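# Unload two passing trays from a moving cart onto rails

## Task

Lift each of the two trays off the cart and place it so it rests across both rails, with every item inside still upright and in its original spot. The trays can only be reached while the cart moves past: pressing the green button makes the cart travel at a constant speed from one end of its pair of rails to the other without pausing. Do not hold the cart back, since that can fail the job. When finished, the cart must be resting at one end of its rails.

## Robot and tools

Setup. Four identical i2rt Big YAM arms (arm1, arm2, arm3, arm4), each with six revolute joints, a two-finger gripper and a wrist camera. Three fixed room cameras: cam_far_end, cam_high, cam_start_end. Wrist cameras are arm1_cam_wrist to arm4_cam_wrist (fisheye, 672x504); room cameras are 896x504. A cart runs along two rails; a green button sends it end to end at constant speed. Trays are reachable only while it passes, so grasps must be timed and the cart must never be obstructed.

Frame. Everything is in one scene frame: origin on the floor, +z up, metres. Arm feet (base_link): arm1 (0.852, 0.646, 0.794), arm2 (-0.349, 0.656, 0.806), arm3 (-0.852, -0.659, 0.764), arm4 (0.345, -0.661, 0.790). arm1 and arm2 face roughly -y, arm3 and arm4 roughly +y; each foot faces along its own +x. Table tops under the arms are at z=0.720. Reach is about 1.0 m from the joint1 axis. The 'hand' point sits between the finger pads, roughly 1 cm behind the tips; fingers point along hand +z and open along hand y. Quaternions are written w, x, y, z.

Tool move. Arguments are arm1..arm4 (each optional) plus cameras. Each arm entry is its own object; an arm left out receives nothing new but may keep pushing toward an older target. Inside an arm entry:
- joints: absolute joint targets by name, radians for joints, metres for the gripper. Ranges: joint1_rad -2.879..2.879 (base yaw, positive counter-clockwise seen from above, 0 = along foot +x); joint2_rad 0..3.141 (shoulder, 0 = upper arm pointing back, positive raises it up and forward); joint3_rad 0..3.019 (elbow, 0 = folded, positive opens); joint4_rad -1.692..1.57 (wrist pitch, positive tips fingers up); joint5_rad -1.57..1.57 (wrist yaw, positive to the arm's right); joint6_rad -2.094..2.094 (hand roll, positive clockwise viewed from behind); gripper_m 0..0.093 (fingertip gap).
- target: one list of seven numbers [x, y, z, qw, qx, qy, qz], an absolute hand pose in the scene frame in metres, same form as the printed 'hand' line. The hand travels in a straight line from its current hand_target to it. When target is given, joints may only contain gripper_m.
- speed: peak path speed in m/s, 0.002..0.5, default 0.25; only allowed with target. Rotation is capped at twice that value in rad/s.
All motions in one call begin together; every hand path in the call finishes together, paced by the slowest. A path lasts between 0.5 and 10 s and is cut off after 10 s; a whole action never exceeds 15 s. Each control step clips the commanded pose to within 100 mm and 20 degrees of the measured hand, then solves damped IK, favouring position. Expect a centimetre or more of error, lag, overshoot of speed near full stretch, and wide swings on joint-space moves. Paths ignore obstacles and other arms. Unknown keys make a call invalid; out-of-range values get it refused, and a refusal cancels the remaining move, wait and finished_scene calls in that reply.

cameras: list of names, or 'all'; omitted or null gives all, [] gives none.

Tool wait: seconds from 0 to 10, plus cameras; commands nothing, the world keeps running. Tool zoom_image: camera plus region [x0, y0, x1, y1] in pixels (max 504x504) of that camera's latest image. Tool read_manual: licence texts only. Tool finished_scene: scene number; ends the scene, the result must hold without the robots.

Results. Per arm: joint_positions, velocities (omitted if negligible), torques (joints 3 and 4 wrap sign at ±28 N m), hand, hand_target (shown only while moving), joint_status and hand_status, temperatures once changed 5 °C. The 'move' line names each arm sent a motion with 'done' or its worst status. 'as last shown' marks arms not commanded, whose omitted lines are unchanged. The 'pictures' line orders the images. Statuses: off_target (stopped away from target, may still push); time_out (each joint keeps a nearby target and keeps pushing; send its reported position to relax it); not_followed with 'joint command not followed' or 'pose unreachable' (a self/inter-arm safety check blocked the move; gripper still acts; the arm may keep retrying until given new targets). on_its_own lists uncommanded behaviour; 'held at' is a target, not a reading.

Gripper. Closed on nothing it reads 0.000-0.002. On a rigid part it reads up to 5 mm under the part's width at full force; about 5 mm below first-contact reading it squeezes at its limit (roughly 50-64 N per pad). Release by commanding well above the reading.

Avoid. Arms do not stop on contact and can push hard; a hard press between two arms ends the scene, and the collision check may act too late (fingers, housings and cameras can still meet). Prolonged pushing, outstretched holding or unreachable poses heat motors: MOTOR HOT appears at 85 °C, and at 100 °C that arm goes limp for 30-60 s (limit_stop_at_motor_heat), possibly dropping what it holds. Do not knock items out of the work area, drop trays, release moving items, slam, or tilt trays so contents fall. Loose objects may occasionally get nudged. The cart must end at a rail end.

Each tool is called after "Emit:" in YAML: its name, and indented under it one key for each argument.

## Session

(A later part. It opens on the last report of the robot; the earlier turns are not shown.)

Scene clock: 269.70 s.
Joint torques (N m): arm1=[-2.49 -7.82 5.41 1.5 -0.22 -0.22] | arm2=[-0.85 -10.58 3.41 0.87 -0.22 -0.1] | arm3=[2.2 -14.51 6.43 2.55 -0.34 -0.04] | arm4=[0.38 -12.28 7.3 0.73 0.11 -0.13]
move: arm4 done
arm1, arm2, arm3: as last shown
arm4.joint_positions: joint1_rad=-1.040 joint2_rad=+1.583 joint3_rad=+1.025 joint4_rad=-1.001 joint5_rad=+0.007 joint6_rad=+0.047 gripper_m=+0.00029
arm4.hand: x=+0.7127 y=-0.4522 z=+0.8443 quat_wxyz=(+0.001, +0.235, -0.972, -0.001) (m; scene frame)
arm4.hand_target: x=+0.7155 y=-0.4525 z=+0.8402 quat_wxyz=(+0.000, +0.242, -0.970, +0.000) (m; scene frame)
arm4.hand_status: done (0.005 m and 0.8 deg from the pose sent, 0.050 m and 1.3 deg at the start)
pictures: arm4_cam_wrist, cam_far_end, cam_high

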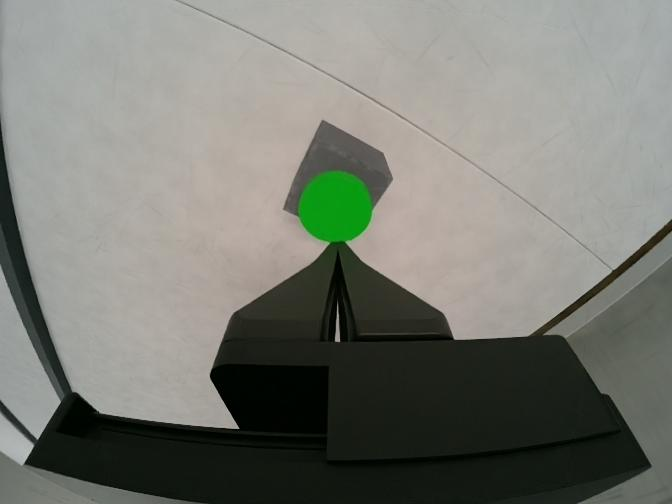

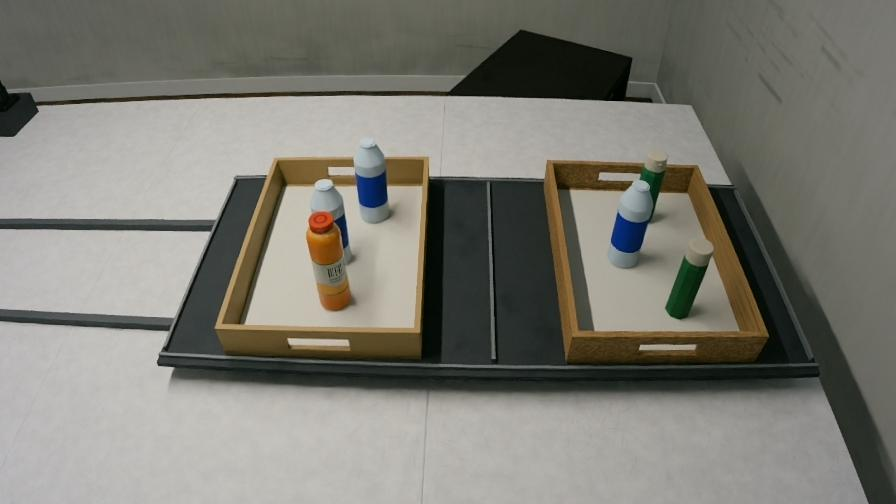

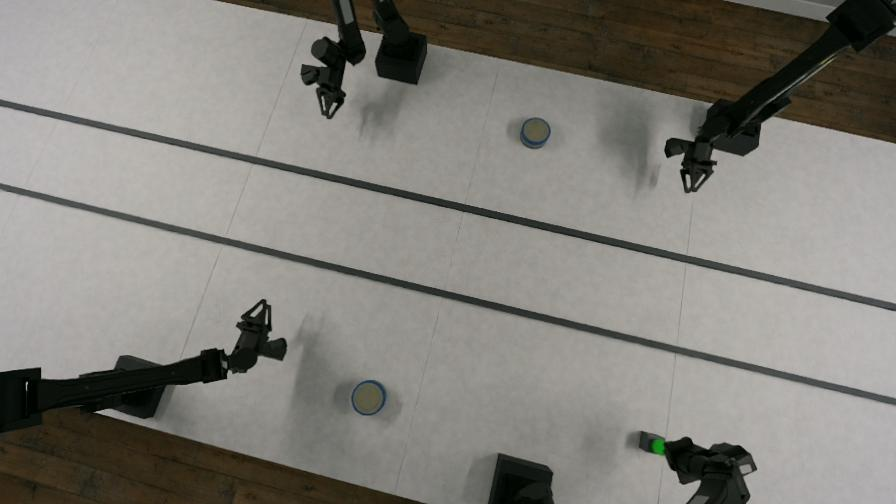

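Emit:
move:
  arm4: {"target": [0.7155, -0.4525, 0.783, 0.0, 0.242, -0.971, 0.0], "speed": 0.1}
  cameras: ["cam_far_end"]

Emit:
move:
  arm4: {"target": [0.7155, -0.4525, 0.88, 0.0, 0.242, -0.971, 0.0], "speed": 0.25}
  cameras: ["cam_far_end"]

Emit:
move:
  arm4: {"joints": {"joint2_rad": 1.39, "joint3_rad": 1.085, "joint4_rad": 0.282, "joint5_rad": -1.018, "joint6_rad": 1.083, "gripper_m": 0.042}}
  cameras: []

Emit:
move:
  arm4: {"joints": {"joint1_rad": -1.074, "joint2_rad": 1.45, "joint3_rad": 0.5, "joint4_rad": 0.45, "joint5_rad": -1.023, "joint6_rad": 1.116}}
  cameras: []

Emit:
move:
  arm4: {"target": [0.708, -0.318, 0.851, 0.0, 0.0, 0.7933, 0.6088], "speed": 0.12}
  cameras: ["cam_far_end"]

Emit:
wait:
  seconds: 10
  cameras: []

Emit:
wait:
  seconds: 10
  cameras: []

Emit:
wait:
  seconds: 10
  cameras: ["arm1_cam_wrist", "arm4_cam_wrist"]

Emit:
wait:
  seconds: 6.5
  cameras: ["arm1_cam_wrist", "arm4_cam_wrist"]

Emit:
move:
  arm1: {"target": [0.600, 0.206, 0.860, 0.6088, 0.7933, 0.0, 0.0], "speed": 0.085}
  arm4: {"target": [0.622, -0.240, 0.846, 0.0, 0.0, 0.7933, 0.6088], "speed": 0.085}
  cameras: ["arm1_cam_wrist", "arm4_cam_wrist"]

Emit:
move:
  arm1: {"target": [0.460, 0.206, 0.935, 0.6088, 0.7933, 0.0, 0.0], "speed": 0.058, "joints": {"gripper_m": 0.012}}
  arm4: {"target": [0.482, -0.240, 0.918, 0.0, 0.0, 0.7933, 0.6088], "speed": 0.058, "joints": {"gripper_m": 0.012}}
  cameras: ["arm1_cam_wrist", "arm4_cam_wrist"]

Scene clock: 308.97 s.
Joint torques (N m): arm1=[-1.44 -9 5.38 1.63 -0.25 -0.21] | arm2=[-0.91 -10.29 3.4 0.84 -0.21 -0.1] | arm3=[2.84 -14.62 6.35 2.54 -0.31 0.03] | arm4=[0.21 -9.88 5.56 1.83 0.11 -0.13]
move: arm4 off_target
arm1, arm2, arm3: as last shown
arm4.joint_positions: joint1_rad=-1.040 joint2_rad=+1.643 joint3_rad=+0.982 joint4_rad=-0.872 joint5_rad=+0.007 joint6_rad=+0.046 gripper_m=+0.00029
arm4.hand: x=+0.7176 y=-0.4490 z=+0.8071 quat_wxyz=(-0.011, +0.235, -0.972, -0.005) (m; scene frame)
arm4.hand_target: x=+0.7144 y=-0.4530 z=+0.7842 quat_wxyz=(+0.000, +0.242, -0.970, +0.000) (m; scene frame)
arm4.hand_status: off_target (0.024 m and 1.6 deg from the pose sent, 0.061 m and 0.8 deg at the start)
pictures: cam_far_end

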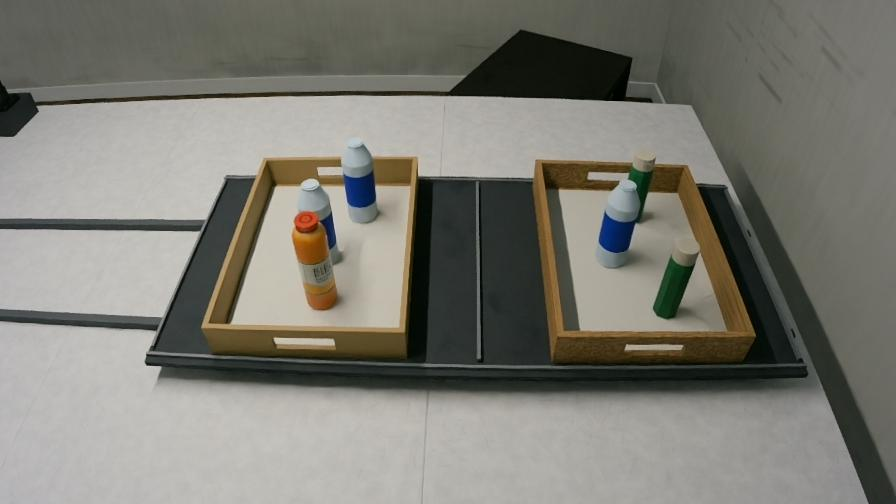

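Scene clock: 310.03 s.
Joint torques (N m): arm1=[-1.32 -9.05 5.16 1.63 -0.22 -0.31] | arm2=[-0.56 -10.34 3.45 0.84 -0.21 -0.1] | arm3=[2.43 -14.27 6.48 2.41 -0.33 0.02] | arm4=[0.44 -11.63 9.76 -0.29 0.1 -0.11]
move: arm4 done
arm1, arm2, arm3: as last shown
arm4.joint_positions: joint1_rad=-1.040 joint2_rad=+1.527 joint3_rad=+1.051 joint4_rad=-1.085 joint5_rad=+0.007 joint6_rad=+0.046 gripper_m=+0.00029
arm4.hand: x=+0.7078 y=-0.4554 z=+0.8754 quat_wxyz=(+0.002, +0.235, -0.972, -0.001) (m; scene frame)
arm4.hand_target: x=+0.7154 y=-0.4525 z=+0.8800 quat_wxyz=(+0.000, +0.242, -0.970, +0.000) (m; scene frame)
arm4.hand_status: done (0.009 m and 0.8 deg from the pose sent, 0.073 m and 1.6 deg at the start)
pictures: cam_far_end

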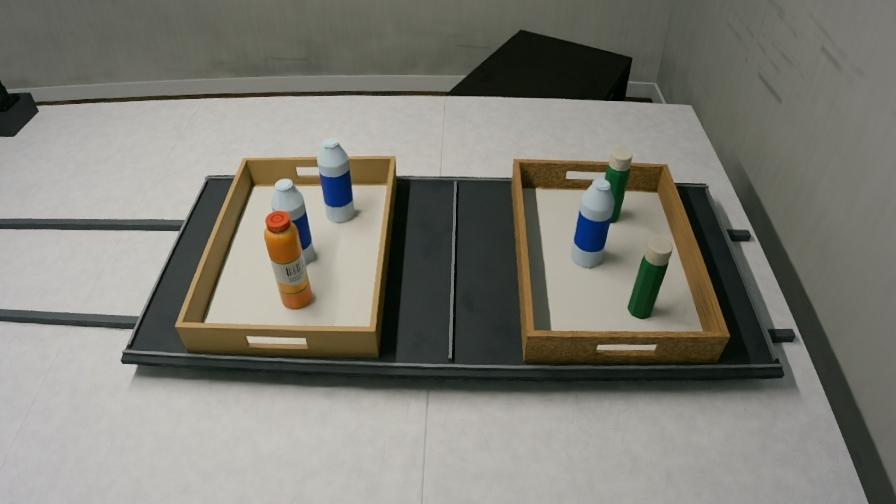

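Scene clock: 311.93 s.
Joint torques (N m): arm1=[-0.85 -8.82 5.22 1.57 -0.29 -0.23] | arm2=[-0.85 -10.4 3.47 0.85 -0.21 -0.09] | arm3=[2.43 -14.33 6.45 2.43 -0.31 0] | arm4=[0.5 -10.99 12.11 2.43 -0.16 0.16]
move: arm4 done
arm1, arm2, arm3: as last shown
arm4.joint_positions: joint1_rad=-1.040 joint2_rad=+1.374 joint3_rad=+1.052 joint4_rad=+0.263 joint5_rad=-1.015 joint6_rad=+1.065 gripper_m=+0.04193
arm4.joint_status: all done
arm4.hand: x=+0.7485 y=-0.2653 z=+1.1683 quat_wxyz=(-0.163, +0.145, -0.703, -0.677) (m; scene frame)
pictures: none

Scene clock: 313.23 s.
Joint torques (N m): arm1=[-0.79 -7.71 5.23 1.54 -0.27 -0.17] | arm2=[-0.85 -10.58 3.37 0.85 -0.21 -0.11] | arm3=[2.26 -14.51 6.57 2.47 -0.29 0.05] | arm4=[0.62 -8.88 6.19 2.26 -0.39 0.11]
move: arm4 done
arm1, arm2, arm3: as last shown
arm4.joint_positions: joint1_rad=-1.073 joint2_rad=+1.445 joint3_rad=+0.497 joint4_rad=+0.431 joint5_rad=-1.022 joint6_rad=+1.100 gripper_m=+0.04193
arm4.joint_status: all done
arm4.hand: x=+0.6386 y=-0.3409 z=+0.9090 quat_wxyz=(+0.000, +0.002, -0.793, -0.610) (m; scene frame)
pictures: none

Scene clock: 314.60 s.
Joint torques (N m): arm1=[-1.96 -7.94 5.5 1.4 -0.29 -0.19] | arm2=[-0.79 -10.34 3.45 0.9 -0.22 -0.1] | arm3=[2.61 -13.92 6.48 2.56 -0.32 0.02] | arm4=[0.09 -11.4 6.72 2.19 -0.47 -0.22]
move: arm4 off_target
arm1, arm2, arm3: as last shown
arm4.joint_positions: joint1_rad=-1.099 joint2_rad=+1.751 joint3_rad=+0.649 joint4_rad=+0.528 joint5_rad=-1.043 joint6_rad=+1.088 gripper_m=+0.04193
arm4.hand: x=+0.6955 y=-0.3213 z=+0.8471 quat_wxyz=(+0.017, -0.013, -0.798, -0.603) (m; scene frame)
arm4.hand_target: x=+0.7078 y=-0.3183 z=+0.8512 quat_wxyz=(+0.000, +0.000, -0.793, -0.609) (m; scene frame)
arm4.hand_status: off_target (0.013 m and 2.5 deg from the pose sent, 0.093 m and 0.3 deg at the start)
pictures: cam_far_end

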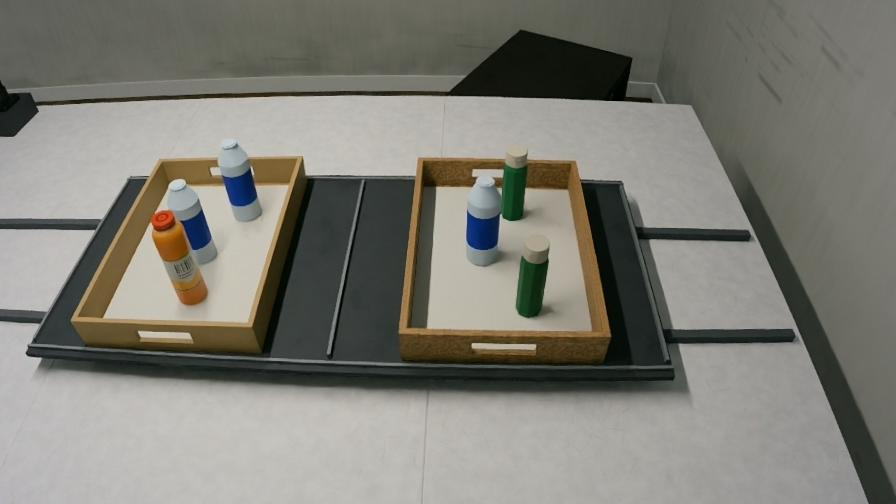

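Scene clock: 324.60 s.
Joint torques (N m): arm1=[-0.79 -8.18 5.3 1.65 -0.25 -0.2] | arm2=[-0.67 -9.99 3.48 0.87 -0.2 -0.11] | arm3=[2.2 -14.04 6.53 2.47 -0.33 -0.02] | arm4=[0.09 -11.46 6.78 2.19 -0.45 -0.21]
arm1.joint_positions: joint1_rad=-0.766 joint2_rad=+1.533 joint3_rad=+0.186 joint4_rad=+0.960 joint5_rad=-0.782 joint6_rad=+1.302 gripper_m=+0.04210
arm1.hand: x=+0.6863 y=+0.3232 z=+0.8554 quat_wxyz=(-0.603, -0.798, +0.004, -0.010) (m; scene frame)
arm2.joint_positions: joint1_rad=-0.772 joint2_rad=+1.730 joint3_rad=+0.211 joint4_rad=+1.142 joint5_rad=-0.764 joint6_rad=+1.336 gripper_m=+0.04207
arm2.hand: x=-0.5129 y=+0.3219 z=+0.8456 quat_wxyz=(-0.604, -0.797, +0.001, -0.011) (m; scene frame)
arm3.joint_positions: joint1_rad=-1.096 joint2_rad=+1.691 joint3_rad=+0.682 joint4_rad=+0.416 joint5_rad=-1.048 joint6_rad=+1.048 gripper_m=+0.04211
arm3.hand: x=-0.4899 y=-0.3245 z=+0.8522 quat_wxyz=(+0.002, -0.005, -0.796, -0.605) (m; scene frame)
arm4.joint_positions: joint1_rad=-1.099 joint2_rad=+1.751 joint3_rad=+0.649 joint4_rad=+0.529 joint5_rad=-1.043 joint6_rad=+1.087 gripper_m=+0.04193
arm4.hand: x=+0.6956 y=-0.3212 z=+0.8471 quat_wxyz=(+0.016, -0.012, -0.798, -0.603) (m; scene frame)
arm4.hand_target: x=+0.7078 y=-0.3183 z=+0.8512 quat_wxyz=(+0.000, +0.000, -0.793, -0.609) (m; scene frame)
arm4.hand_status: off_target (0.013 m and 2.5 deg from the pose sent, 0.093 m and 0.3 deg at the start)
wait: 10.00 s; at rest by 0.27 s
pictures: none

Scene clock: 334.60 s.
Joint torques (N m): arm1=[-1.38 -8.41 5.23 1.59 -0.25 -0.22] | arm2=[-0.85 -10.52 3.45 0.85 -0.19 -0.09] | arm3=[2.67 -13.98 6.5 2.66 -0.32 -0.02] | arm4=[0.21 -11.52 6.71 2.18 -0.46 -0.21]
arm1.joint_positions: joint1_rad=-0.766 joint2_rad=+1.533 joint3_rad=+0.186 joint4_rad=+0.960 joint5_rad=-0.782 joint6_rad=+1.302 gripper_m=+0.04210
arm1.hand: x=+0.6863 y=+0.3232 z=+0.8554 quat_wxyz=(-0.603, -0.798, +0.004, -0.010) (m; scene frame)
arm2.joint_positions: joint1_rad=-0.772 joint2_rad=+1.730 joint3_rad=+0.211 joint4_rad=+1.142 joint5_rad=-0.764 joint6_rad=+1.336 gripper_m=+0.04207
arm2.hand: x=-0.5129 y=+0.3219 z=+0.8456 quat_wxyz=(-0.604, -0.797, +0.001, -0.011) (m; scene frame)
arm3.joint_positions: joint1_rad=-1.096 joint2_rad=+1.691 joint3_rad=+0.682 joint4_rad=+0.416 joint5_rad=-1.048 joint6_rad=+1.048 gripper_m=+0.04211
arm3.hand: x=-0.4899 y=-0.3245 z=+0.8522 quat_wxyz=(+0.002, -0.005, -0.796, -0.605) (m; scene frame)
arm4.joint_positions: joint1_rad=-1.099 joint2_rad=+1.751 joint3_rad=+0.649 joint4_rad=+0.529 joint5_rad=-1.043 joint6_rad=+1.087 gripper_m=+0.04193
arm4.hand: x=+0.6956 y=-0.3212 z=+0.8471 quat_wxyz=(+0.016, -0.012, -0.798, -0.603) (m; scene frame)
arm4.hand_target: x=+0.7078 y=-0.3183 z=+0.8512 quat_wxyz=(+0.000, +0.000, -0.793, -0.609) (m; scene frame)
arm4.hand_status: off_target (0.013 m and 2.5 deg from the pose sent, 0.093 m and 0.3 deg at the start)
wait: 10.00 s; at rest by 0.27 s
pictures: none

Scene clock: 344.60 s.
Joint torques (N m): arm1=[-0.62 -8.18 5.41 1.68 -0.24 -0.22] | arm2=[-0.85 -10.29 3.43 0.92 -0.2 -0.1] | arm3=[2.14 -14.56 6.35 2.47 -0.32 0.03] | arm4=[0.03 -11.4 6.71 2.22 -0.47 -0.23]
arm1.joint_positions: joint1_rad=-0.766 joint2_rad=+1.533 joint3_rad=+0.186 joint4_rad=+0.960 joint5_rad=-0.782 joint6_rad=+1.302 gripper_m=+0.04210
arm1.hand: x=+0.6863 y=+0.3232 z=+0.8554 quat_wxyz=(-0.603, -0.798, +0.004, -0.010) (m; scene frame)
arm2.joint_positions: joint1_rad=-0.772 joint2_rad=+1.730 joint3_rad=+0.211 joint4_rad=+1.142 joint5_rad=-0.764 joint6_rad=+1.336 gripper_m=+0.04207
arm2.hand: x=-0.5129 y=+0.3219 z=+0.8456 quat_wxyz=(-0.604, -0.797, +0.001, -0.011) (m; scene frame)
arm3.joint_positions: joint1_rad=-1.096 joint2_rad=+1.691 joint3_rad=+0.682 joint4_rad=+0.416 joint5_rad=-1.048 joint6_rad=+1.048 gripper_m=+0.04211
arm3.hand: x=-0.4899 y=-0.3245 z=+0.8522 quat_wxyz=(+0.002, -0.005, -0.796, -0.605) (m; scene frame)
arm4.joint_positions: joint1_rad=-1.099 joint2_rad=+1.751 joint3_rad=+0.649 joint4_rad=+0.529 joint5_rad=-1.043 joint6_rad=+1.087 gripper_m=+0.04193
arm4.hand: x=+0.6956 y=-0.3212 z=+0.8471 quat_wxyz=(+0.016, -0.012, -0.798, -0.603) (m; scene frame)
arm4.hand_target: x=+0.7078 y=-0.3183 z=+0.8512 quat_wxyz=(+0.000, +0.000, -0.793, -0.609) (m; scene frame)
arm4.hand_status: off_target (0.013 m and 2.5 deg from the pose sent, 0.093 m and 0.3 deg at the start)
wait: 10.00 s; at rest by 0.27 s
pictures: arm1_cam_wrist, arm4_cam_wrist

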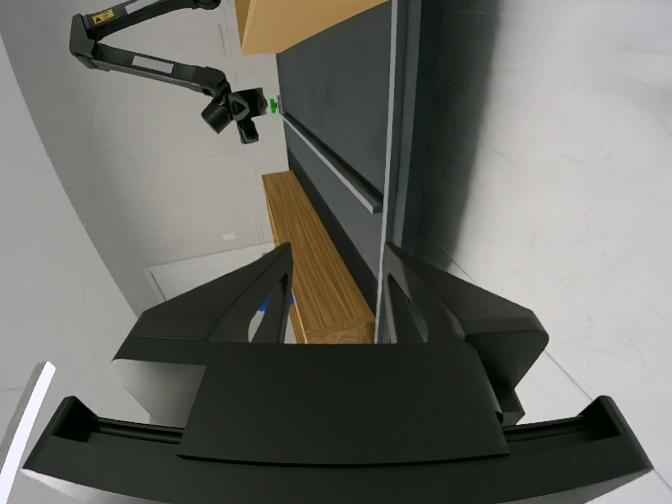

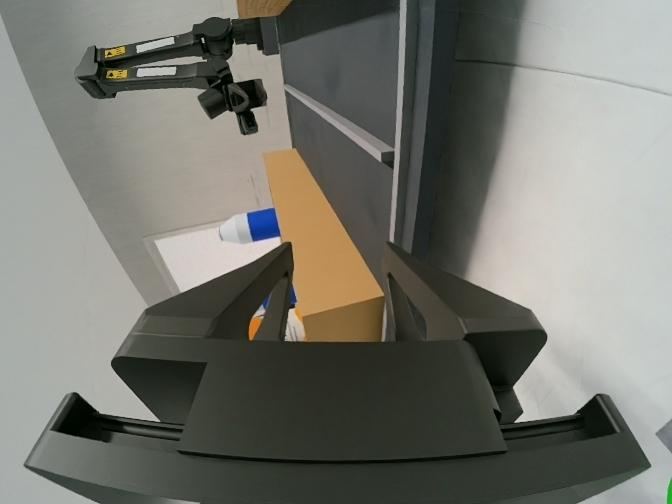

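Scene clock: 351.10 s.
Joint torques (N m): arm1=[-1.2 -8.18 5.55 1.59 -0.28 -0.19] | arm2=[-0.91 -10.4 3.49 0.8 -0.21 -0.11] | arm3=[2.43 -14.39 6.75 2.37 -0.34 0.01] | arm4=[0.03 -11.52 6.67 2.15 -0.46 -0.22]
arm1.joint_positions: joint1_rad=-0.766 joint2_rad=+1.533 joint3_rad=+0.186 joint4_rad=+0.960 joint5_rad=-0.782 joint6_rad=+1.302 gripper_m=+0.04210
arm1.hand: x=+0.6863 y=+0.3232 z=+0.8554 quat_wxyz=(-0.603, -0.798, +0.004, -0.010) (m; scene frame)
arm2.joint_positions: joint1_rad=-0.772 joint2_rad=+1.730 joint3_rad=+0.211 joint4_rad=+1.142 joint5_rad=-0.764 joint6_rad=+1.336 gripper_m=+0.04207
arm2.hand: x=-0.5129 y=+0.3219 z=+0.8456 quat_wxyz=(-0.604, -0.797, +0.001, -0.011) (m; scene frame)
arm3.joint_positions: joint1_rad=-1.096 joint2_rad=+1.691 joint3_rad=+0.682 joint4_rad=+0.416 joint5_rad=-1.048 joint6_rad=+1.048 gripper_m=+0.04211
arm3.hand: x=-0.4899 y=-0.3245 z=+0.8522 quat_wxyz=(+0.002, -0.005, -0.796, -0.605) (m; scene frame)
arm4.joint_positions: joint1_rad=-1.099 joint2_rad=+1.751 joint3_rad=+0.649 joint4_rad=+0.529 joint5_rad=-1.043 joint6_rad=+1.087 gripper_m=+0.04193
arm4.hand: x=+0.6956 y=-0.3212 z=+0.8471 quat_wxyz=(+0.016, -0.012, -0.798, -0.603) (m; scene frame)
arm4.hand_target: x=+0.7078 y=-0.3183 z=+0.8512 quat_wxyz=(+0.000, +0.000, -0.793, -0.609) (m; scene frame)
arm4.hand_status: off_target (0.013 m and 2.5 deg from the pose sent, 0.093 m and 0.3 deg at the start)
wait: 6.50 s; at rest by 0.27 s
pictures: arm1_cam_wrist, arm4_cam_wrist

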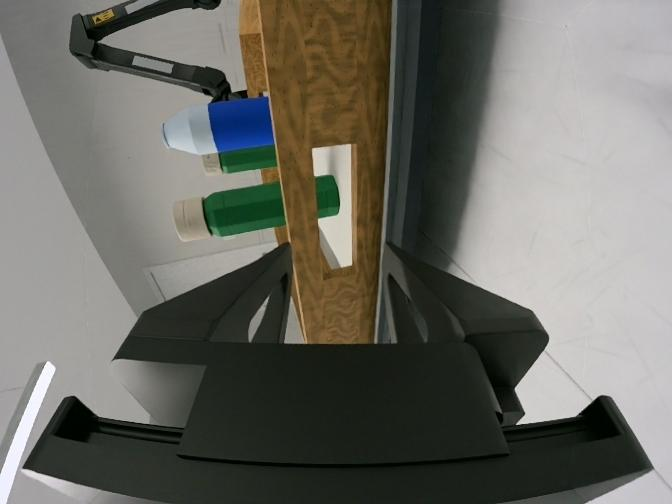

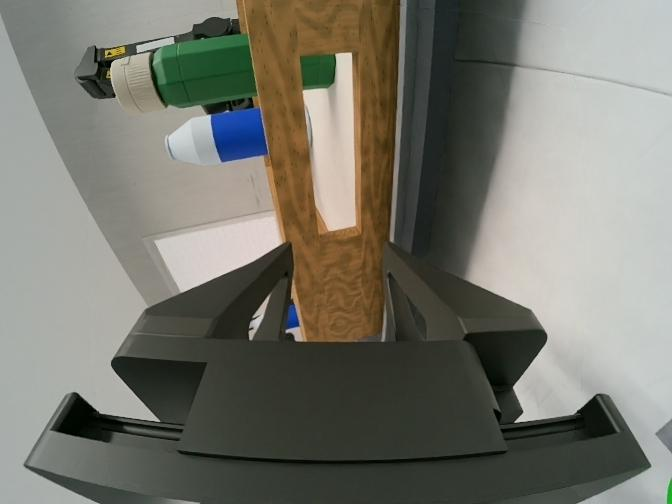

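Scene clock: 353.40 s.
Joint torques (N m): arm1=[-0.38 -10.64 6.99 1.62 -0.04 -0.02] | arm2=[-0.79 -10.34 3.38 0.91 -0.22 -0.1] | arm3=[2.2 -14.27 6.53 2.47 -0.31 0.01] | arm4=[0.79 -10.46 4 2.52 -0.11 0.12]
move: arm1 done; arm4 done
arm1.joint_positions: joint1_rad=-0.706 joint2_rad=+1.734 joint3_rad=+0.542 joint4_rad=+0.850 joint5_rad=-0.711 joint6_rad=+1.323 gripper_m=+0.04210
arm1.hand: x=+0.6021 y=+0.2161 z=+0.8586 quat_wxyz=(-0.608, -0.794, +0.000, +0.005) (m; scene frame)
arm1.hand_target: x=+0.6001 y=+0.2062 z=+0.8602 quat_wxyz=(-0.609, -0.793, +0.000, +0.000) (m; scene frame)
arm1.hand_status: done (0.010 m and 0.6 deg from the pose sent, 0.146 m and 1.5 deg at the start)
arm2, arm3: as last shown
arm4.joint_positions: joint1_rad=-0.815 joint2_rad=+1.752 joint3_rad=+0.587 joint4_rad=+0.800 joint5_rad=-0.785 joint6_rad=+1.265 gripper_m=+0.04193
arm4.hand: x=+0.6245 y=-0.2389 z=+0.8554 quat_wxyz=(-0.008, +0.009, -0.791, -0.611) (m; scene frame)
arm4.hand_target: x=+0.6218 y=-0.2401 z=+0.8462 quat_wxyz=(+0.000, +0.000, -0.793, -0.609) (m; scene frame)
arm4.hand_status: done (0.010 m and 1.4 deg from the pose sent, 0.110 m and 2.5 deg at the start)
pictures: arm1_cam_wrist, arm4_cam_wrist

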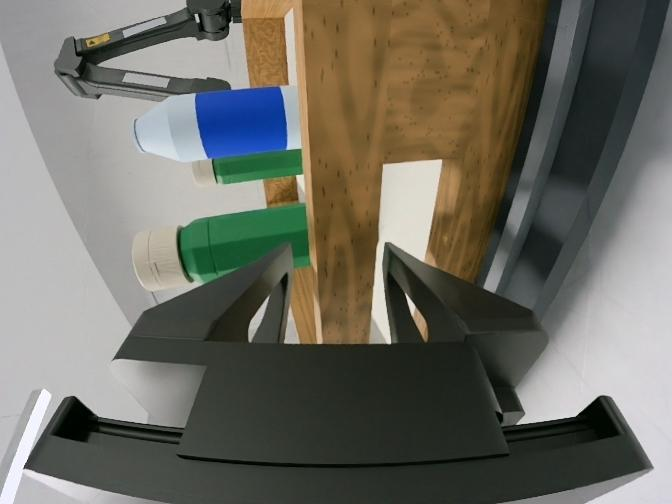

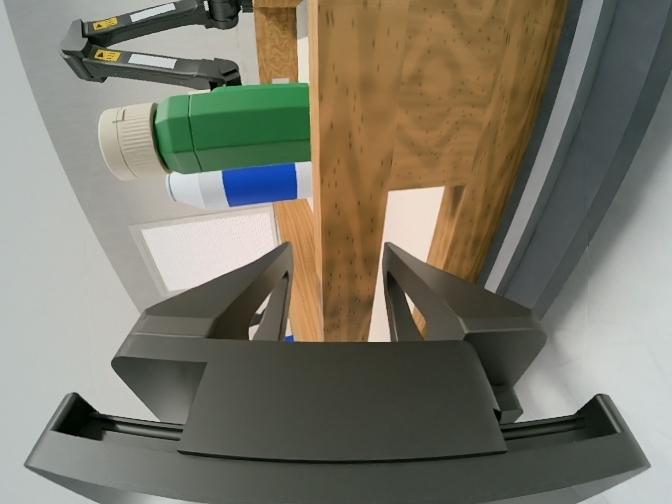

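Scene clock: 356.63 s.
Joint torques (N m): arm1=[-1.49 -15.44 10.92 1.28 -0.84 -0.15] | arm2=[-0.85 -10.52 3.44 0.9 -0.21 -0.09] | arm3=[2.26 -14.33 6.42 2.41 -0.33 0.03] | arm4=[1.49 -10.81 5.97 1.61 -0.73 0.49]
move: arm1 off_target; arm4 off_target
arm1.joint_positions: joint1_rad=-0.903 joint2_rad=+1.734 joint3_rad=+0.857 joint4_rad=+0.392 joint5_rad=-0.892 joint6_rad=+1.212 gripper_m=+0.02244
arm1.joint_status: gripper_m off_target (ended at +0.02247, target +0.01200)
arm1.hand: x=+0.4769 y=+0.2135 z=+0.9024 quat_wxyz=(-0.592, -0.805, +0.014, -0.014) (m; scene frame)
arm1.hand_target: x=+0.4612 y=+0.2070 z=+0.9353 quat_wxyz=(-0.609, -0.793, +0.000, +0.000) (m; scene frame)
arm1.hand_status: off_target (0.037 m and 3.2 deg from the pose sent, 0.162 m and 0.6 deg at the start)
arm2, arm3: as last shown
arm4.joint_positions: joint1_rad=-0.483 joint2_rad=+1.393 joint3_rad=+0.362 joint4_rad=+0.700 joint5_rad=-0.447 joint6_rad=+1.365 gripper_m=+0.02230
arm4.joint_status: gripper_m off_target (ended at +0.02233, target +0.01200)
arm4.hand: x=+0.4879 y=-0.2429 z=+0.9010 quat_wxyz=(-0.018, +0.009, -0.804, -0.594) (m; scene frame)
arm4.hand_target: x=+0.4821 y=-0.2400 z=+0.9177 quat_wxyz=(+0.000, +0.001, -0.793, -0.609) (m; scene frame)
arm4.hand_status: off_target (0.018 m and 3.1 deg from the pose sent, 0.156 m and 1.4 deg at the start)
pictures: arm1_cam_wrist, arm4_cam_wrist

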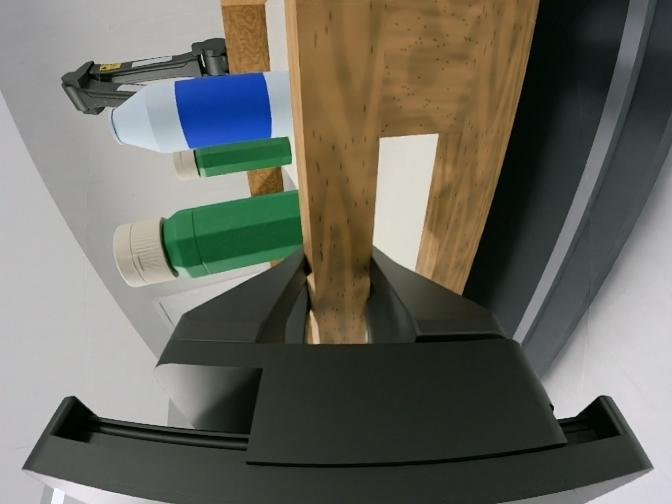

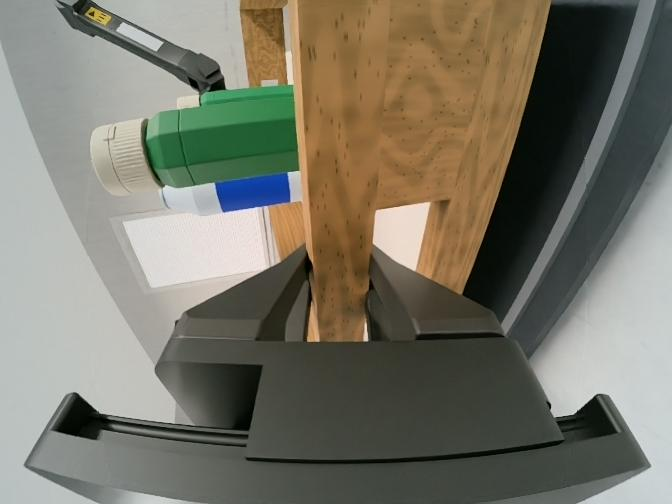

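R lifted. Go for L.

Emit:
wait:
  seconds: 1.8
  cameras: []

Emit:
move:
  arm2: {"target": [-0.631, 0.236, 0.855, 0.6088, 0.7933, 0.0, 0.0], "speed": 0.095}
  arm3: {"target": [-0.608, -0.241, 0.860, 0.0, 0.0, 0.7933, 0.6088], "speed": 0.095}
  cameras: ["arm2_cam_wrist", "arm3_cam_wrist"]

Emit:
move:
  arm2: {"target": [-0.768, 0.236, 0.928, 0.6088, 0.7933, 0.0, 0.0], "speed": 0.057, "joints": {"gripper_m": 0.012}}
  arm3: {"target": [-0.745, -0.241, 0.930, 0.0, 0.0, 0.7933, 0.6088], "speed": 0.057, "joints": {"gripper_m": 0.012}}
  cameras: ["arm2_cam_wrist", "arm3_cam_wrist", "cam_high"]

Scene clock: 364.47 s.
Joint torques (N m): arm1=[-1.26 -16.15 10.86 1.31 -0.82 -0.11] | arm2=[-0.91 -10.17 3.48 0.85 -0.21 -0.1] | arm3=[2.14 -14.1 6.37 2.39 -0.32 0.03] | arm4=[1.44 -10.87 5.98 1.63 -0.73 0.49]
arm1.joint_positions: joint1_rad=-0.903 joint2_rad=+1.734 joint3_rad=+0.857 joint4_rad=+0.392 joint5_rad=-0.892 joint6_rad=+1.212 gripper_m=+0.02244
arm1.joint_status: gripper_m off_target (ended at +0.02247, target +0.01200)
arm1.hand: x=+0.4769 y=+0.2135 z=+0.9024 quat_wxyz=(-0.592, -0.805, +0.014, -0.014) (m; scene frame)
arm1.hand_target: x=+0.4612 y=+0.2070 z=+0.9353 quat_wxyz=(-0.609, -0.793, +0.000, +0.000) (m; scene frame)
arm1.hand_status: off_target (0.037 m and 3.2 deg from the pose sent, 0.162 m and 0.6 deg at the start)
arm2.joint_positions: joint1_rad=-0.772 joint2_rad=+1.730 joint3_rad=+0.211 joint4_rad=+1.142 joint5_rad=-0.764 joint6_rad=+1.336 gripper_m=+0.04207
arm2.hand: x=-0.5129 y=+0.3219 z=+0.8456 quat_wxyz=(-0.604, -0.797, +0.001, -0.011) (m; scene frame)
arm3.joint_positions: joint1_rad=-1.096 joint2_rad=+1.691 joint3_rad=+0.682 joint4_rad=+0.416 joint5_rad=-1.048 joint6_rad=+1.048 gripper_m=+0.04211
arm3.hand: x=-0.4899 y=-0.3245 z=+0.8522 quat_wxyz=(+0.002, -0.005, -0.796, -0.605) (m; scene frame)
arm4.joint_positions: joint1_rad=-0.483 joint2_rad=+1.393 joint3_rad=+0.362 joint4_rad=+0.700 joint5_rad=-0.447 joint6_rad=+1.365 gripper_m=+0.02230
arm4.joint_status: gripper_m off_target (ended at +0.02233, target +0.01200)
arm4.hand: x=+0.4879 y=-0.2429 z=+0.9010 quat_wxyz=(-0.018, +0.009, -0.804, -0.594) (m; scene frame)
arm4.hand_target: x=+0.4821 y=-0.2400 z=+0.9177 quat_wxyz=(+0.000, +0.001, -0.793, -0.609) (m; scene frame)
arm4.hand_status: off_target (0.018 m and 3.1 deg from the pose sent, 0.156 m and 1.4 deg at the start)
wait: 1.80 s; at rest from the start
pictures: none

Scene clock: 366.57 s.
Joint torques (N m): arm1=[-1.61 -15.5 11 1.35 -0.88 -0.07] | arm2=[-1.03 -12.63 6.71 0.84 -0.22 -0.1] | arm3=[1.9 -12.57 5.79 2.81 -0.11 0.04] | arm4=[1.32 -10.81 6 1.58 -0.73 0.51]
move: arm2 off_target; arm3 done
arm1, arm4: as last shown
arm2.joint_positions: joint1_rad=-0.814 joint2_rad=+1.816 joint3_rad=+0.575 joint4_rad=+0.867 joint5_rad=-0.804 joint6_rad=+1.315 gripper_m=+0.04207
arm2.hand: x=-0.6187 y=+0.2366 z=+0.8568 quat_wxyz=(-0.609, -0.793, -0.003, -0.006) (m; scene frame)
arm2.hand_target: x=-0.6307 y=+0.2363 z=+0.8550 quat_wxyz=(-0.609, -0.793, +0.000, +0.000) (m; scene frame)
arm2.hand_status: off_target (0.012 m and 0.8 deg from the pose sent, 0.146 m and 1.4 deg at the start)
arm3.joint_positions: joint1_rad=-0.736 joint2_rad=+1.629 joint3_rad=+0.526 joint4_rad=+0.710 joint5_rad=-0.730 joint6_rad=+1.299 gripper_m=+0.04211
arm3.hand: x=-0.6066 y=-0.2423 z=+0.8547 quat_wxyz=(+0.002, +0.000, -0.798, -0.603) (m; scene frame)
arm3.hand_target: x=-0.6080 y=-0.2409 z=+0.8600 quat_wxyz=(+0.000, +0.000, -0.793, -0.609) (m; scene frame)
arm3.hand_status: done (0.006 m and 0.9 deg from the pose sent, 0.145 m and 0.8 deg at the start)
pictures: arm2_cam_wrist, arm3_cam_wrist

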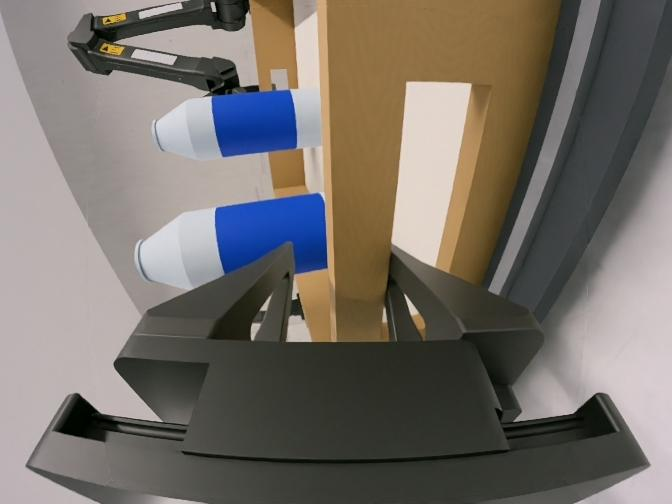

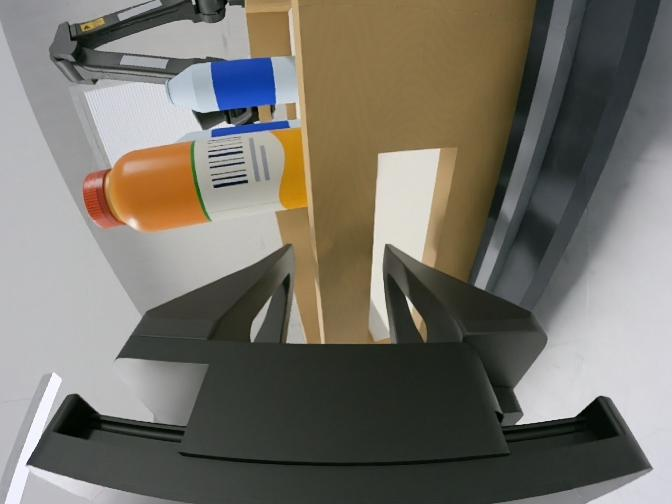

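Scene clock: 369.87 s.
Joint torques (N m): arm1=[-1.96 -16.67 10.95 1.43 -0.86 -0.1] | arm2=[-1.2 -19.14 11.08 0.66 -0.76 0.02] | arm3=[1.96 -10.52 9.17 2.26 -0.55 0.35] | arm4=[1.49 -10.75 5.97 1.62 -0.72 0.49]
move: arm2 off_target; arm3 off_target
arm1, arm4: as last shown
arm2.joint_positions: joint1_rad=-0.998 joint2_rad=+1.825 joint3_rad=+0.900 joint4_rad=+0.390 joint5_rad=-0.964 joint6_rad=+1.180 gripper_m=+0.02307
arm2.joint_status: gripper_m off_target (ended at +0.02310, target +0.01200)
arm2.hand: x=-0.7466 y=+0.2371 z=+0.8960 quat_wxyz=(-0.593, -0.805, +0.011, -0.021) (m; scene frame)
arm2.hand_target: x=-0.7668 y=+0.2369 z=+0.9281 quat_wxyz=(-0.609, -0.793, +0.000, +0.000) (m; scene frame)
arm2.hand_status: off_target (0.038 m and 3.5 deg from the pose sent, 0.165 m and 0.8 deg at the start)
arm3.joint_positions: joint1_rad=-0.373 joint2_rad=+1.231 joint3_rad=+0.356 joint4_rad=+0.519 joint5_rad=-0.369 joint6_rad=+1.403 gripper_m=+0.02259
arm3.joint_status: gripper_m off_target (ended at +0.02262, target +0.01200)
arm3.hand: x=-0.7406 y=-0.2468 z=+0.9043 quat_wxyz=(-0.012, +0.007, -0.810, -0.586) (m; scene frame)
arm3.hand_target: x=-0.7451 y=-0.2413 z=+0.9295 quat_wxyz=(+0.000, +0.001, -0.793, -0.609) (m; scene frame)
arm3.hand_status: off_target (0.027 m and 3.6 deg from the pose sent, 0.158 m and 0.9 deg at the start)
pictures: arm2_cam_wrist, arm3_cam_wrist, cam_high

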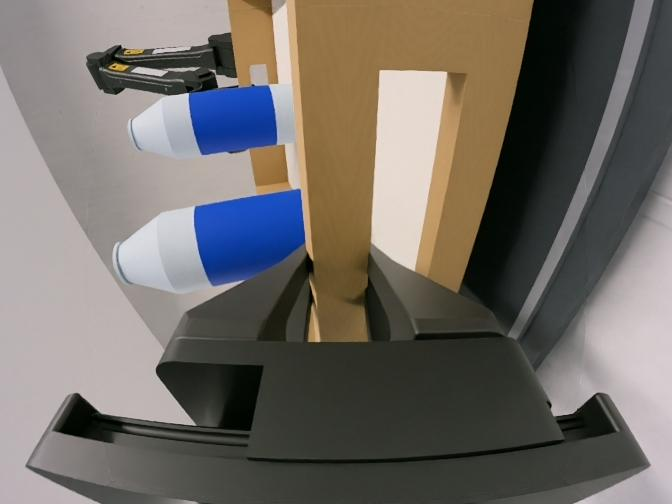

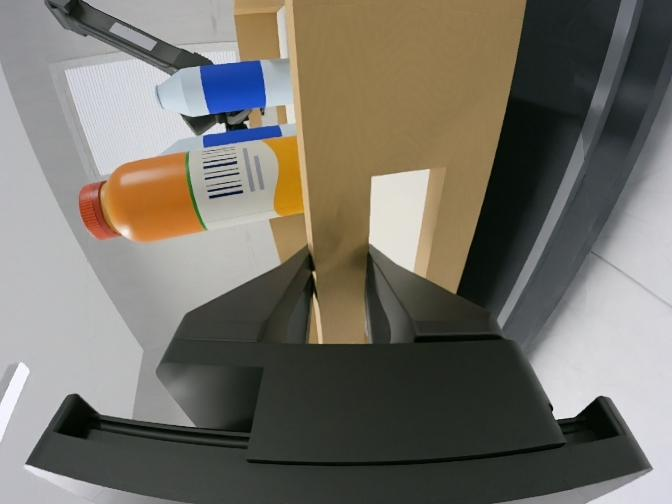

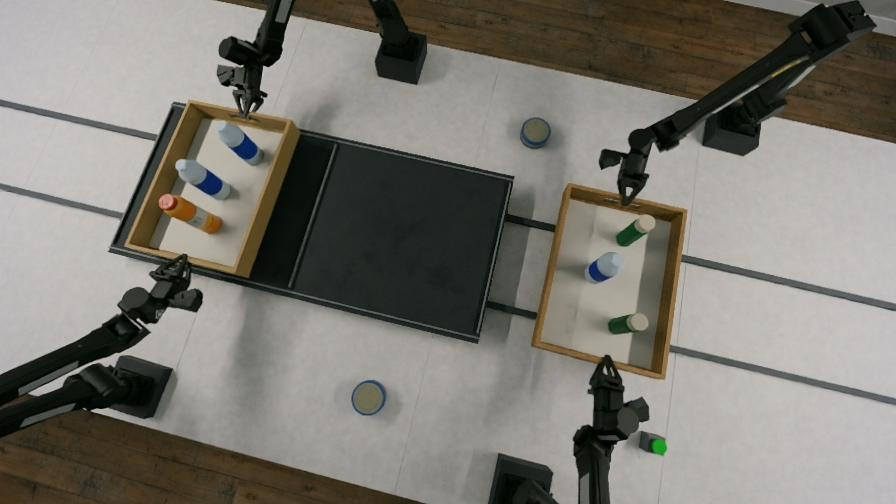

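Emit:
move:
  arm1: {"target": [0.481, 0.208, 0.873, 0.6088, 0.7933, 0.0, 0.0], "speed": 0.04}
  arm4: {"target": [0.502, -0.240, 0.856, 0.0, 0.0, 0.7933, 0.6088], "speed": 0.04}
  arm2: {"target": [-0.660, 0.237, 0.930, 0.6088, 0.7933, 0.0, 0.0], "speed": 0.04}
  arm3: {"target": [-0.635, -0.241, 0.930, 0.0, 0.0, 0.7933, 0.6088], "speed": 0.04}
  cameras: ["cam_high"]

Emit:
move:
  arm1: {"target": [0.481, 0.209, 0.853, 0.6088, 0.7933, 0.0, 0.0], "speed": 0.025}
  arm4: {"target": [0.502, -0.241, 0.836, 0.0, 0.0, 0.7933, 0.6088], "speed": 0.025}
  cameras: ["arm1_cam_wrist", "arm4_cam_wrist"]

Scene clock: 387.33 s.
Joint torques (N m): arm1=[-0.32 -16.56 6.45 3.19 -0.64 0.12] | arm2=[-0.03 -18.2 6.69 1.84 -0.48 0.32] | arm3=[-0.15 -11.11 10.78 1.84 -0.95 0.14] | arm4=[0.09 -9.76 4.08 2.81 -0.87 0.28]
move: arm1 off_target; arm2 off_target; arm3 off_target; arm4 off_target
arm1.joint_positions: joint1_rad=-0.891 joint2_rad=+1.852 joint3_rad=+0.826 joint4_rad=+0.554 joint5_rad=-0.879 joint6_rad=+1.204 gripper_m=+0.02244
arm1.hand: x=+0.4832 y=+0.2116 z=+0.8529 quat_wxyz=(-0.593, -0.805, +0.007, -0.006) (m; scene frame)
arm1.hand_target: x=+0.4813 y=+0.2081 z=+0.8726 quat_wxyz=(-0.608, -0.794, +0.000, +0.000) (m; scene frame)
arm1.hand_status: off_target (0.021 m and 2.4 deg from the pose sent, 0.030 m and 3.2 deg at the start)
arm2.joint_positions: joint1_rad=-0.878 joint2_rad=+1.681 joint3_rad=+0.682 joint4_rad=+0.532 joint5_rad=-0.847 joint6_rad=+1.246 gripper_m=+0.02307
arm2.hand: x=-0.6586 y=+0.2371 z=+0.9013 quat_wxyz=(-0.590, -0.807, +0.005, -0.011) (m; scene frame)
arm2.hand_target: x=-0.6599 y=+0.2369 z=+0.9292 quat_wxyz=(-0.609, -0.793, +0.000, +0.000) (m; scene frame)
arm2.hand_status: off_target (0.029 m and 3.0 deg from the pose sent, 0.093 m and 3.5 deg at the start)
arm3.joint_positions: joint1_rad=-0.652 joint2_rad=+1.371 joint3_rad=+0.484 joint4_rad=+0.482 joint5_rad=-0.652 joint6_rad=+1.311 gripper_m=+0.02259
arm3.hand: x=-0.6485 y=-0.2481 z=+0.9043 quat_wxyz=(+0.003, +0.004, -0.807, -0.591) (m; scene frame)
arm3.hand_target: x=-0.6356 y=-0.2418 z=+0.9299 quat_wxyz=(+0.000, +0.000, -0.793, -0.609) (m; scene frame)
arm3.hand_status: off_target (0.030 m and 2.6 deg from the pose sent, 0.109 m and 3.6 deg at the start)
arm4.joint_positions: joint1_rad=-0.529 joint2_rad=+1.657 joint3_rad=+0.356 joint4_rad=+0.959 joint5_rad=-0.502 joint6_rad=+1.365 gripper_m=+0.02230
arm4.hand: x=+0.4993 y=-0.2443 z=+0.8460 quat_wxyz=(-0.007, +0.005, -0.804, -0.594) (m; scene frame)
arm4.hand_target: x=+0.5019 y=-0.2402 z=+0.8559 quat_wxyz=(+0.000, +0.000, -0.794, -0.608) (m; scene frame)
arm4.hand_status: off_target (0.011 m and 2.3 deg from the pose sent, 0.047 m and 3.1 deg at the start)
pictures: cam_high

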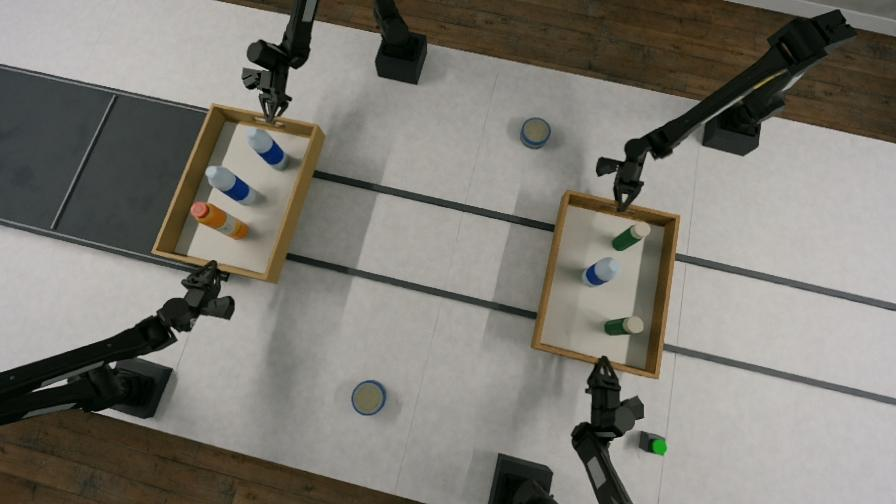

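Scene clock: 388.63 s.
Joint torques (N m): arm1=[-0.03 -17.85 5.59 3.17 -0.7 0.07] | arm2=[-0.26 -18.02 6.71 1.83 -0.5 0.31] | arm3=[-0.21 -11.28 10.95 1.63 -0.92 0.17] | arm4=[0.03 -10.11 2.99 2.91 -0.83 0.27]
move: arm1 off_target; arm4 off_target
arm1.joint_positions: joint1_rad=-0.891 joint2_rad=+1.904 joint3_rad=+0.826 joint4_rad=+0.607 joint5_rad=-0.879 joint6_rad=+1.204 gripper_m=+0.02244
arm1.hand: x=+0.4829 y=+0.2113 z=+0.8340 quat_wxyz=(-0.594, -0.805, +0.006, -0.005) (m; scene frame)
arm1.hand_target: x=+0.4813 y=+0.2090 z=+0.8526 quat_wxyz=(-0.608, -0.794, +0.000, +0.000) (m; scene frame)
arm1.hand_status: off_target (0.019 m and 2.4 deg from the pose sent, 0.003 m and 2.4 deg at the start)
arm2, arm3: as last shown
arm3.joint_positions: joint1_rad=-0.652 joint2_rad=+1.371 joint3_rad=+0.484 joint4_rad=+0.482 joint5_rad=-0.652 joint6_rad=+1.310 gripper_m=+0.02259
arm4.joint_positions: joint1_rad=-0.531 joint2_rad=+1.754 joint3_rad=+0.360 joint4_rad=+1.053 joint5_rad=-0.505 joint6_rad=+1.365 gripper_m=+0.02230
arm4.hand: x=+0.4999 y=-0.2441 z=+0.8269 quat_wxyz=(-0.007, +0.005, -0.804, -0.595) (m; scene frame)
arm4.hand_target: x=+0.5019 y=-0.2411 z=+0.8359 quat_wxyz=(+0.000, +0.000, -0.794, -0.608) (m; scene frame)
arm4.hand_status: off_target (0.010 m and 2.2 deg from the pose sent, 0.011 m and 2.3 deg at the start)
pictures: arm1_cam_wrist, arm4_cam_wrist

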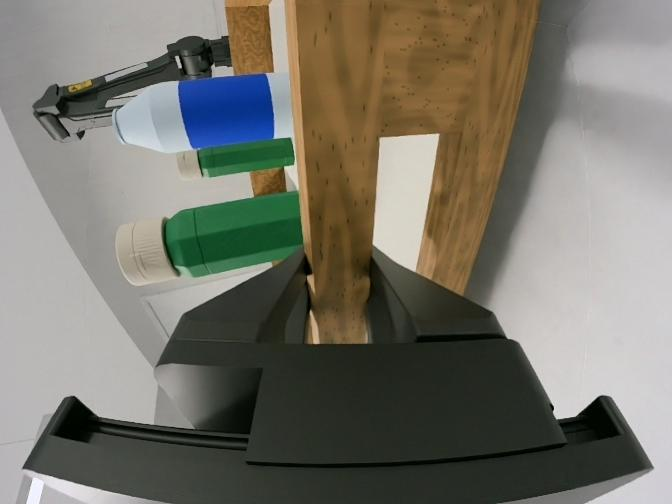

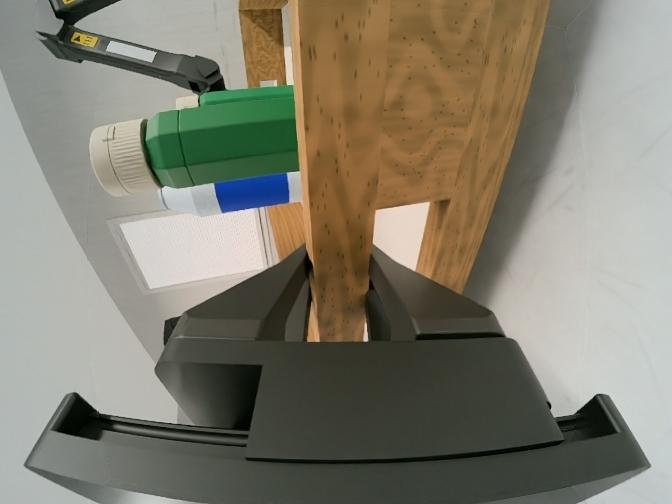

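Emit:
move:
  arm1: {"target": [0.481, 0.209, 0.842, 0.6088, 0.7933, 0.0, 0.0], "speed": 0.02}
  arm4: {"target": [0.502, -0.241, 0.824, 0.0, 0.0, 0.7933, 0.6088], "speed": 0.02}
  cameras: []

Emit:
move:
  arm1: {"target": [0.481, 0.210, 0.832, 0.6088, 0.7933, 0.0, 0.0], "speed": 0.02}
  arm4: {"target": [0.502, -0.241, 0.814, 0.0, 0.0, 0.7933, 0.6088], "speed": 0.02}
  cameras: ["cam_high"]

Scene clock: 394.30 s.
Joint torques (N m): arm1=[-0.44 -16.09 5.52 3.25 -0.74 0.1] | arm2=[-0.21 -18.08 6.68 1.85 -0.48 0.32] | arm3=[-0.5 -11.46 10.81 1.98 -0.92 0.21] | arm4=[0.15 -10.52 2.39 2.91 -0.8 0.27]
move: arm1 off_target; arm4 off_target
arm1.joint_positions: joint1_rad=-0.891 joint2_rad=+1.930 joint3_rad=+0.824 joint4_rad=+0.637 joint5_rad=-0.879 joint6_rad=+1.204 gripper_m=+0.02244
arm1.hand: x=+0.4834 y=+0.2116 z=+0.8247 quat_wxyz=(-0.594, -0.804, +0.006, -0.004) (m; scene frame)
arm1.hand_target: x=+0.4812 y=+0.2090 z=+0.8417 quat_wxyz=(-0.608, -0.794, +0.000, +0.000) (m; scene frame)
arm1.hand_status: off_target (0.018 m and 2.2 deg from the pose sent, 0.009 m and 2.4 deg at the start)
arm2, arm3: as last shown
arm2.joint_positions: joint1_rad=-0.878 joint2_rad=+1.681 joint3_rad=+0.682 joint4_rad=+0.532 joint5_rad=-0.847 joint6_rad=+1.247 gripper_m=+0.02307
arm4.joint_positions: joint1_rad=-0.533 joint2_rad=+1.812 joint3_rad=+0.365 joint4_rad=+1.109 joint5_rad=-0.507 joint6_rad=+1.365 gripper_m=+0.02230
arm4.hand: x=+0.5006 y=-0.2435 z=+0.8161 quat_wxyz=(-0.008, +0.005, -0.803, -0.596) (m; scene frame)
arm4.hand_target: x=+0.5020 y=-0.2411 z=+0.8240 quat_wxyz=(+0.000, +0.000, -0.794, -0.608) (m; scene frame)
arm4.hand_status: off_target (0.008 m and 2.1 deg from the pose sent, 0.005 m and 2.2 deg at the start)
pictures: none

Scene clock: 395.30 s.
Joint torques (N m): arm1=[-1.2 -16.56 5.6 3.18 -0.71 0.12] | arm2=[0.09 -18.26 6.71 1.87 -0.49 0.31] | arm3=[-0.56 -10.99 10.91 1.72 -0.89 0.18] | arm4=[0.32 -9.93 2.24 2.82 -0.6 0.12]
move: arm1 off_target; arm4 done
arm1.joint_positions: joint1_rad=-0.891 joint2_rad=+1.946 joint3_rad=+0.824 joint4_rad=+0.667 joint5_rad=-0.880 joint6_rad=+1.199 gripper_m=+0.02244
arm1.hand: x=+0.4832 y=+0.2113 z=+0.8210 quat_wxyz=(-0.598, -0.802, +0.000, +0.001) (m; scene frame)
arm1.hand_target: x=+0.4812 y=+0.2100 z=+0.8319 quat_wxyz=(-0.608, -0.794, +0.000, +0.000) (m; scene frame)
arm1.hand_status: off_target (0.011 m and 1.6 deg from the pose sent, 0.008 m and 2.2 deg at the start)
arm2, arm3: as last shown
arm4.joint_positions: joint1_rad=-0.536 joint2_rad=+1.854 joint3_rad=+0.367 joint4_rad=+1.158 joint5_rad=-0.512 joint6_rad=+1.381 gripper_m=+0.02231
arm4.hand: x=+0.5009 y=-0.2436 z=+0.8097 quat_wxyz=(-0.004, +0.001, -0.800, -0.600) (m; scene frame)
arm4.hand_target: x=+0.5019 y=-0.2410 z=+0.8140 quat_wxyz=(+0.000, +0.000, -0.794, -0.609) (m; scene frame)
arm4.hand_status: done (0.005 m and 1.4 deg from the pose sent, 0.003 m and 2.1 deg at the start)
pictures: cam_high

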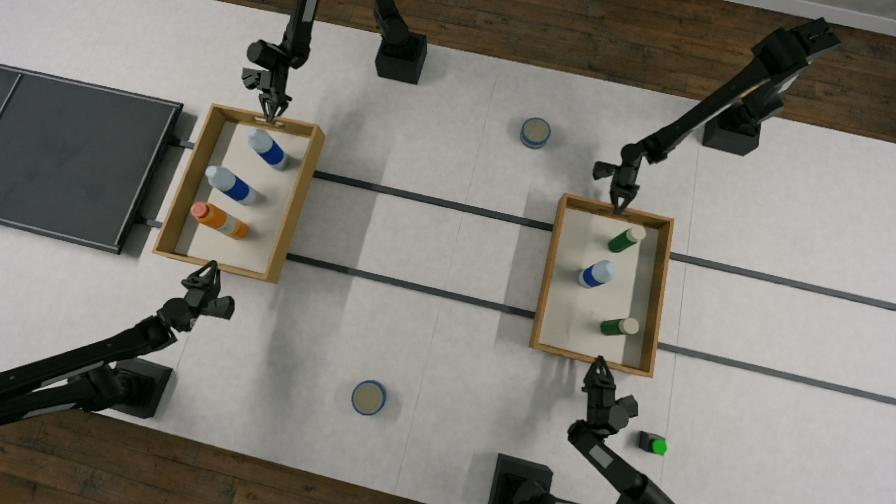

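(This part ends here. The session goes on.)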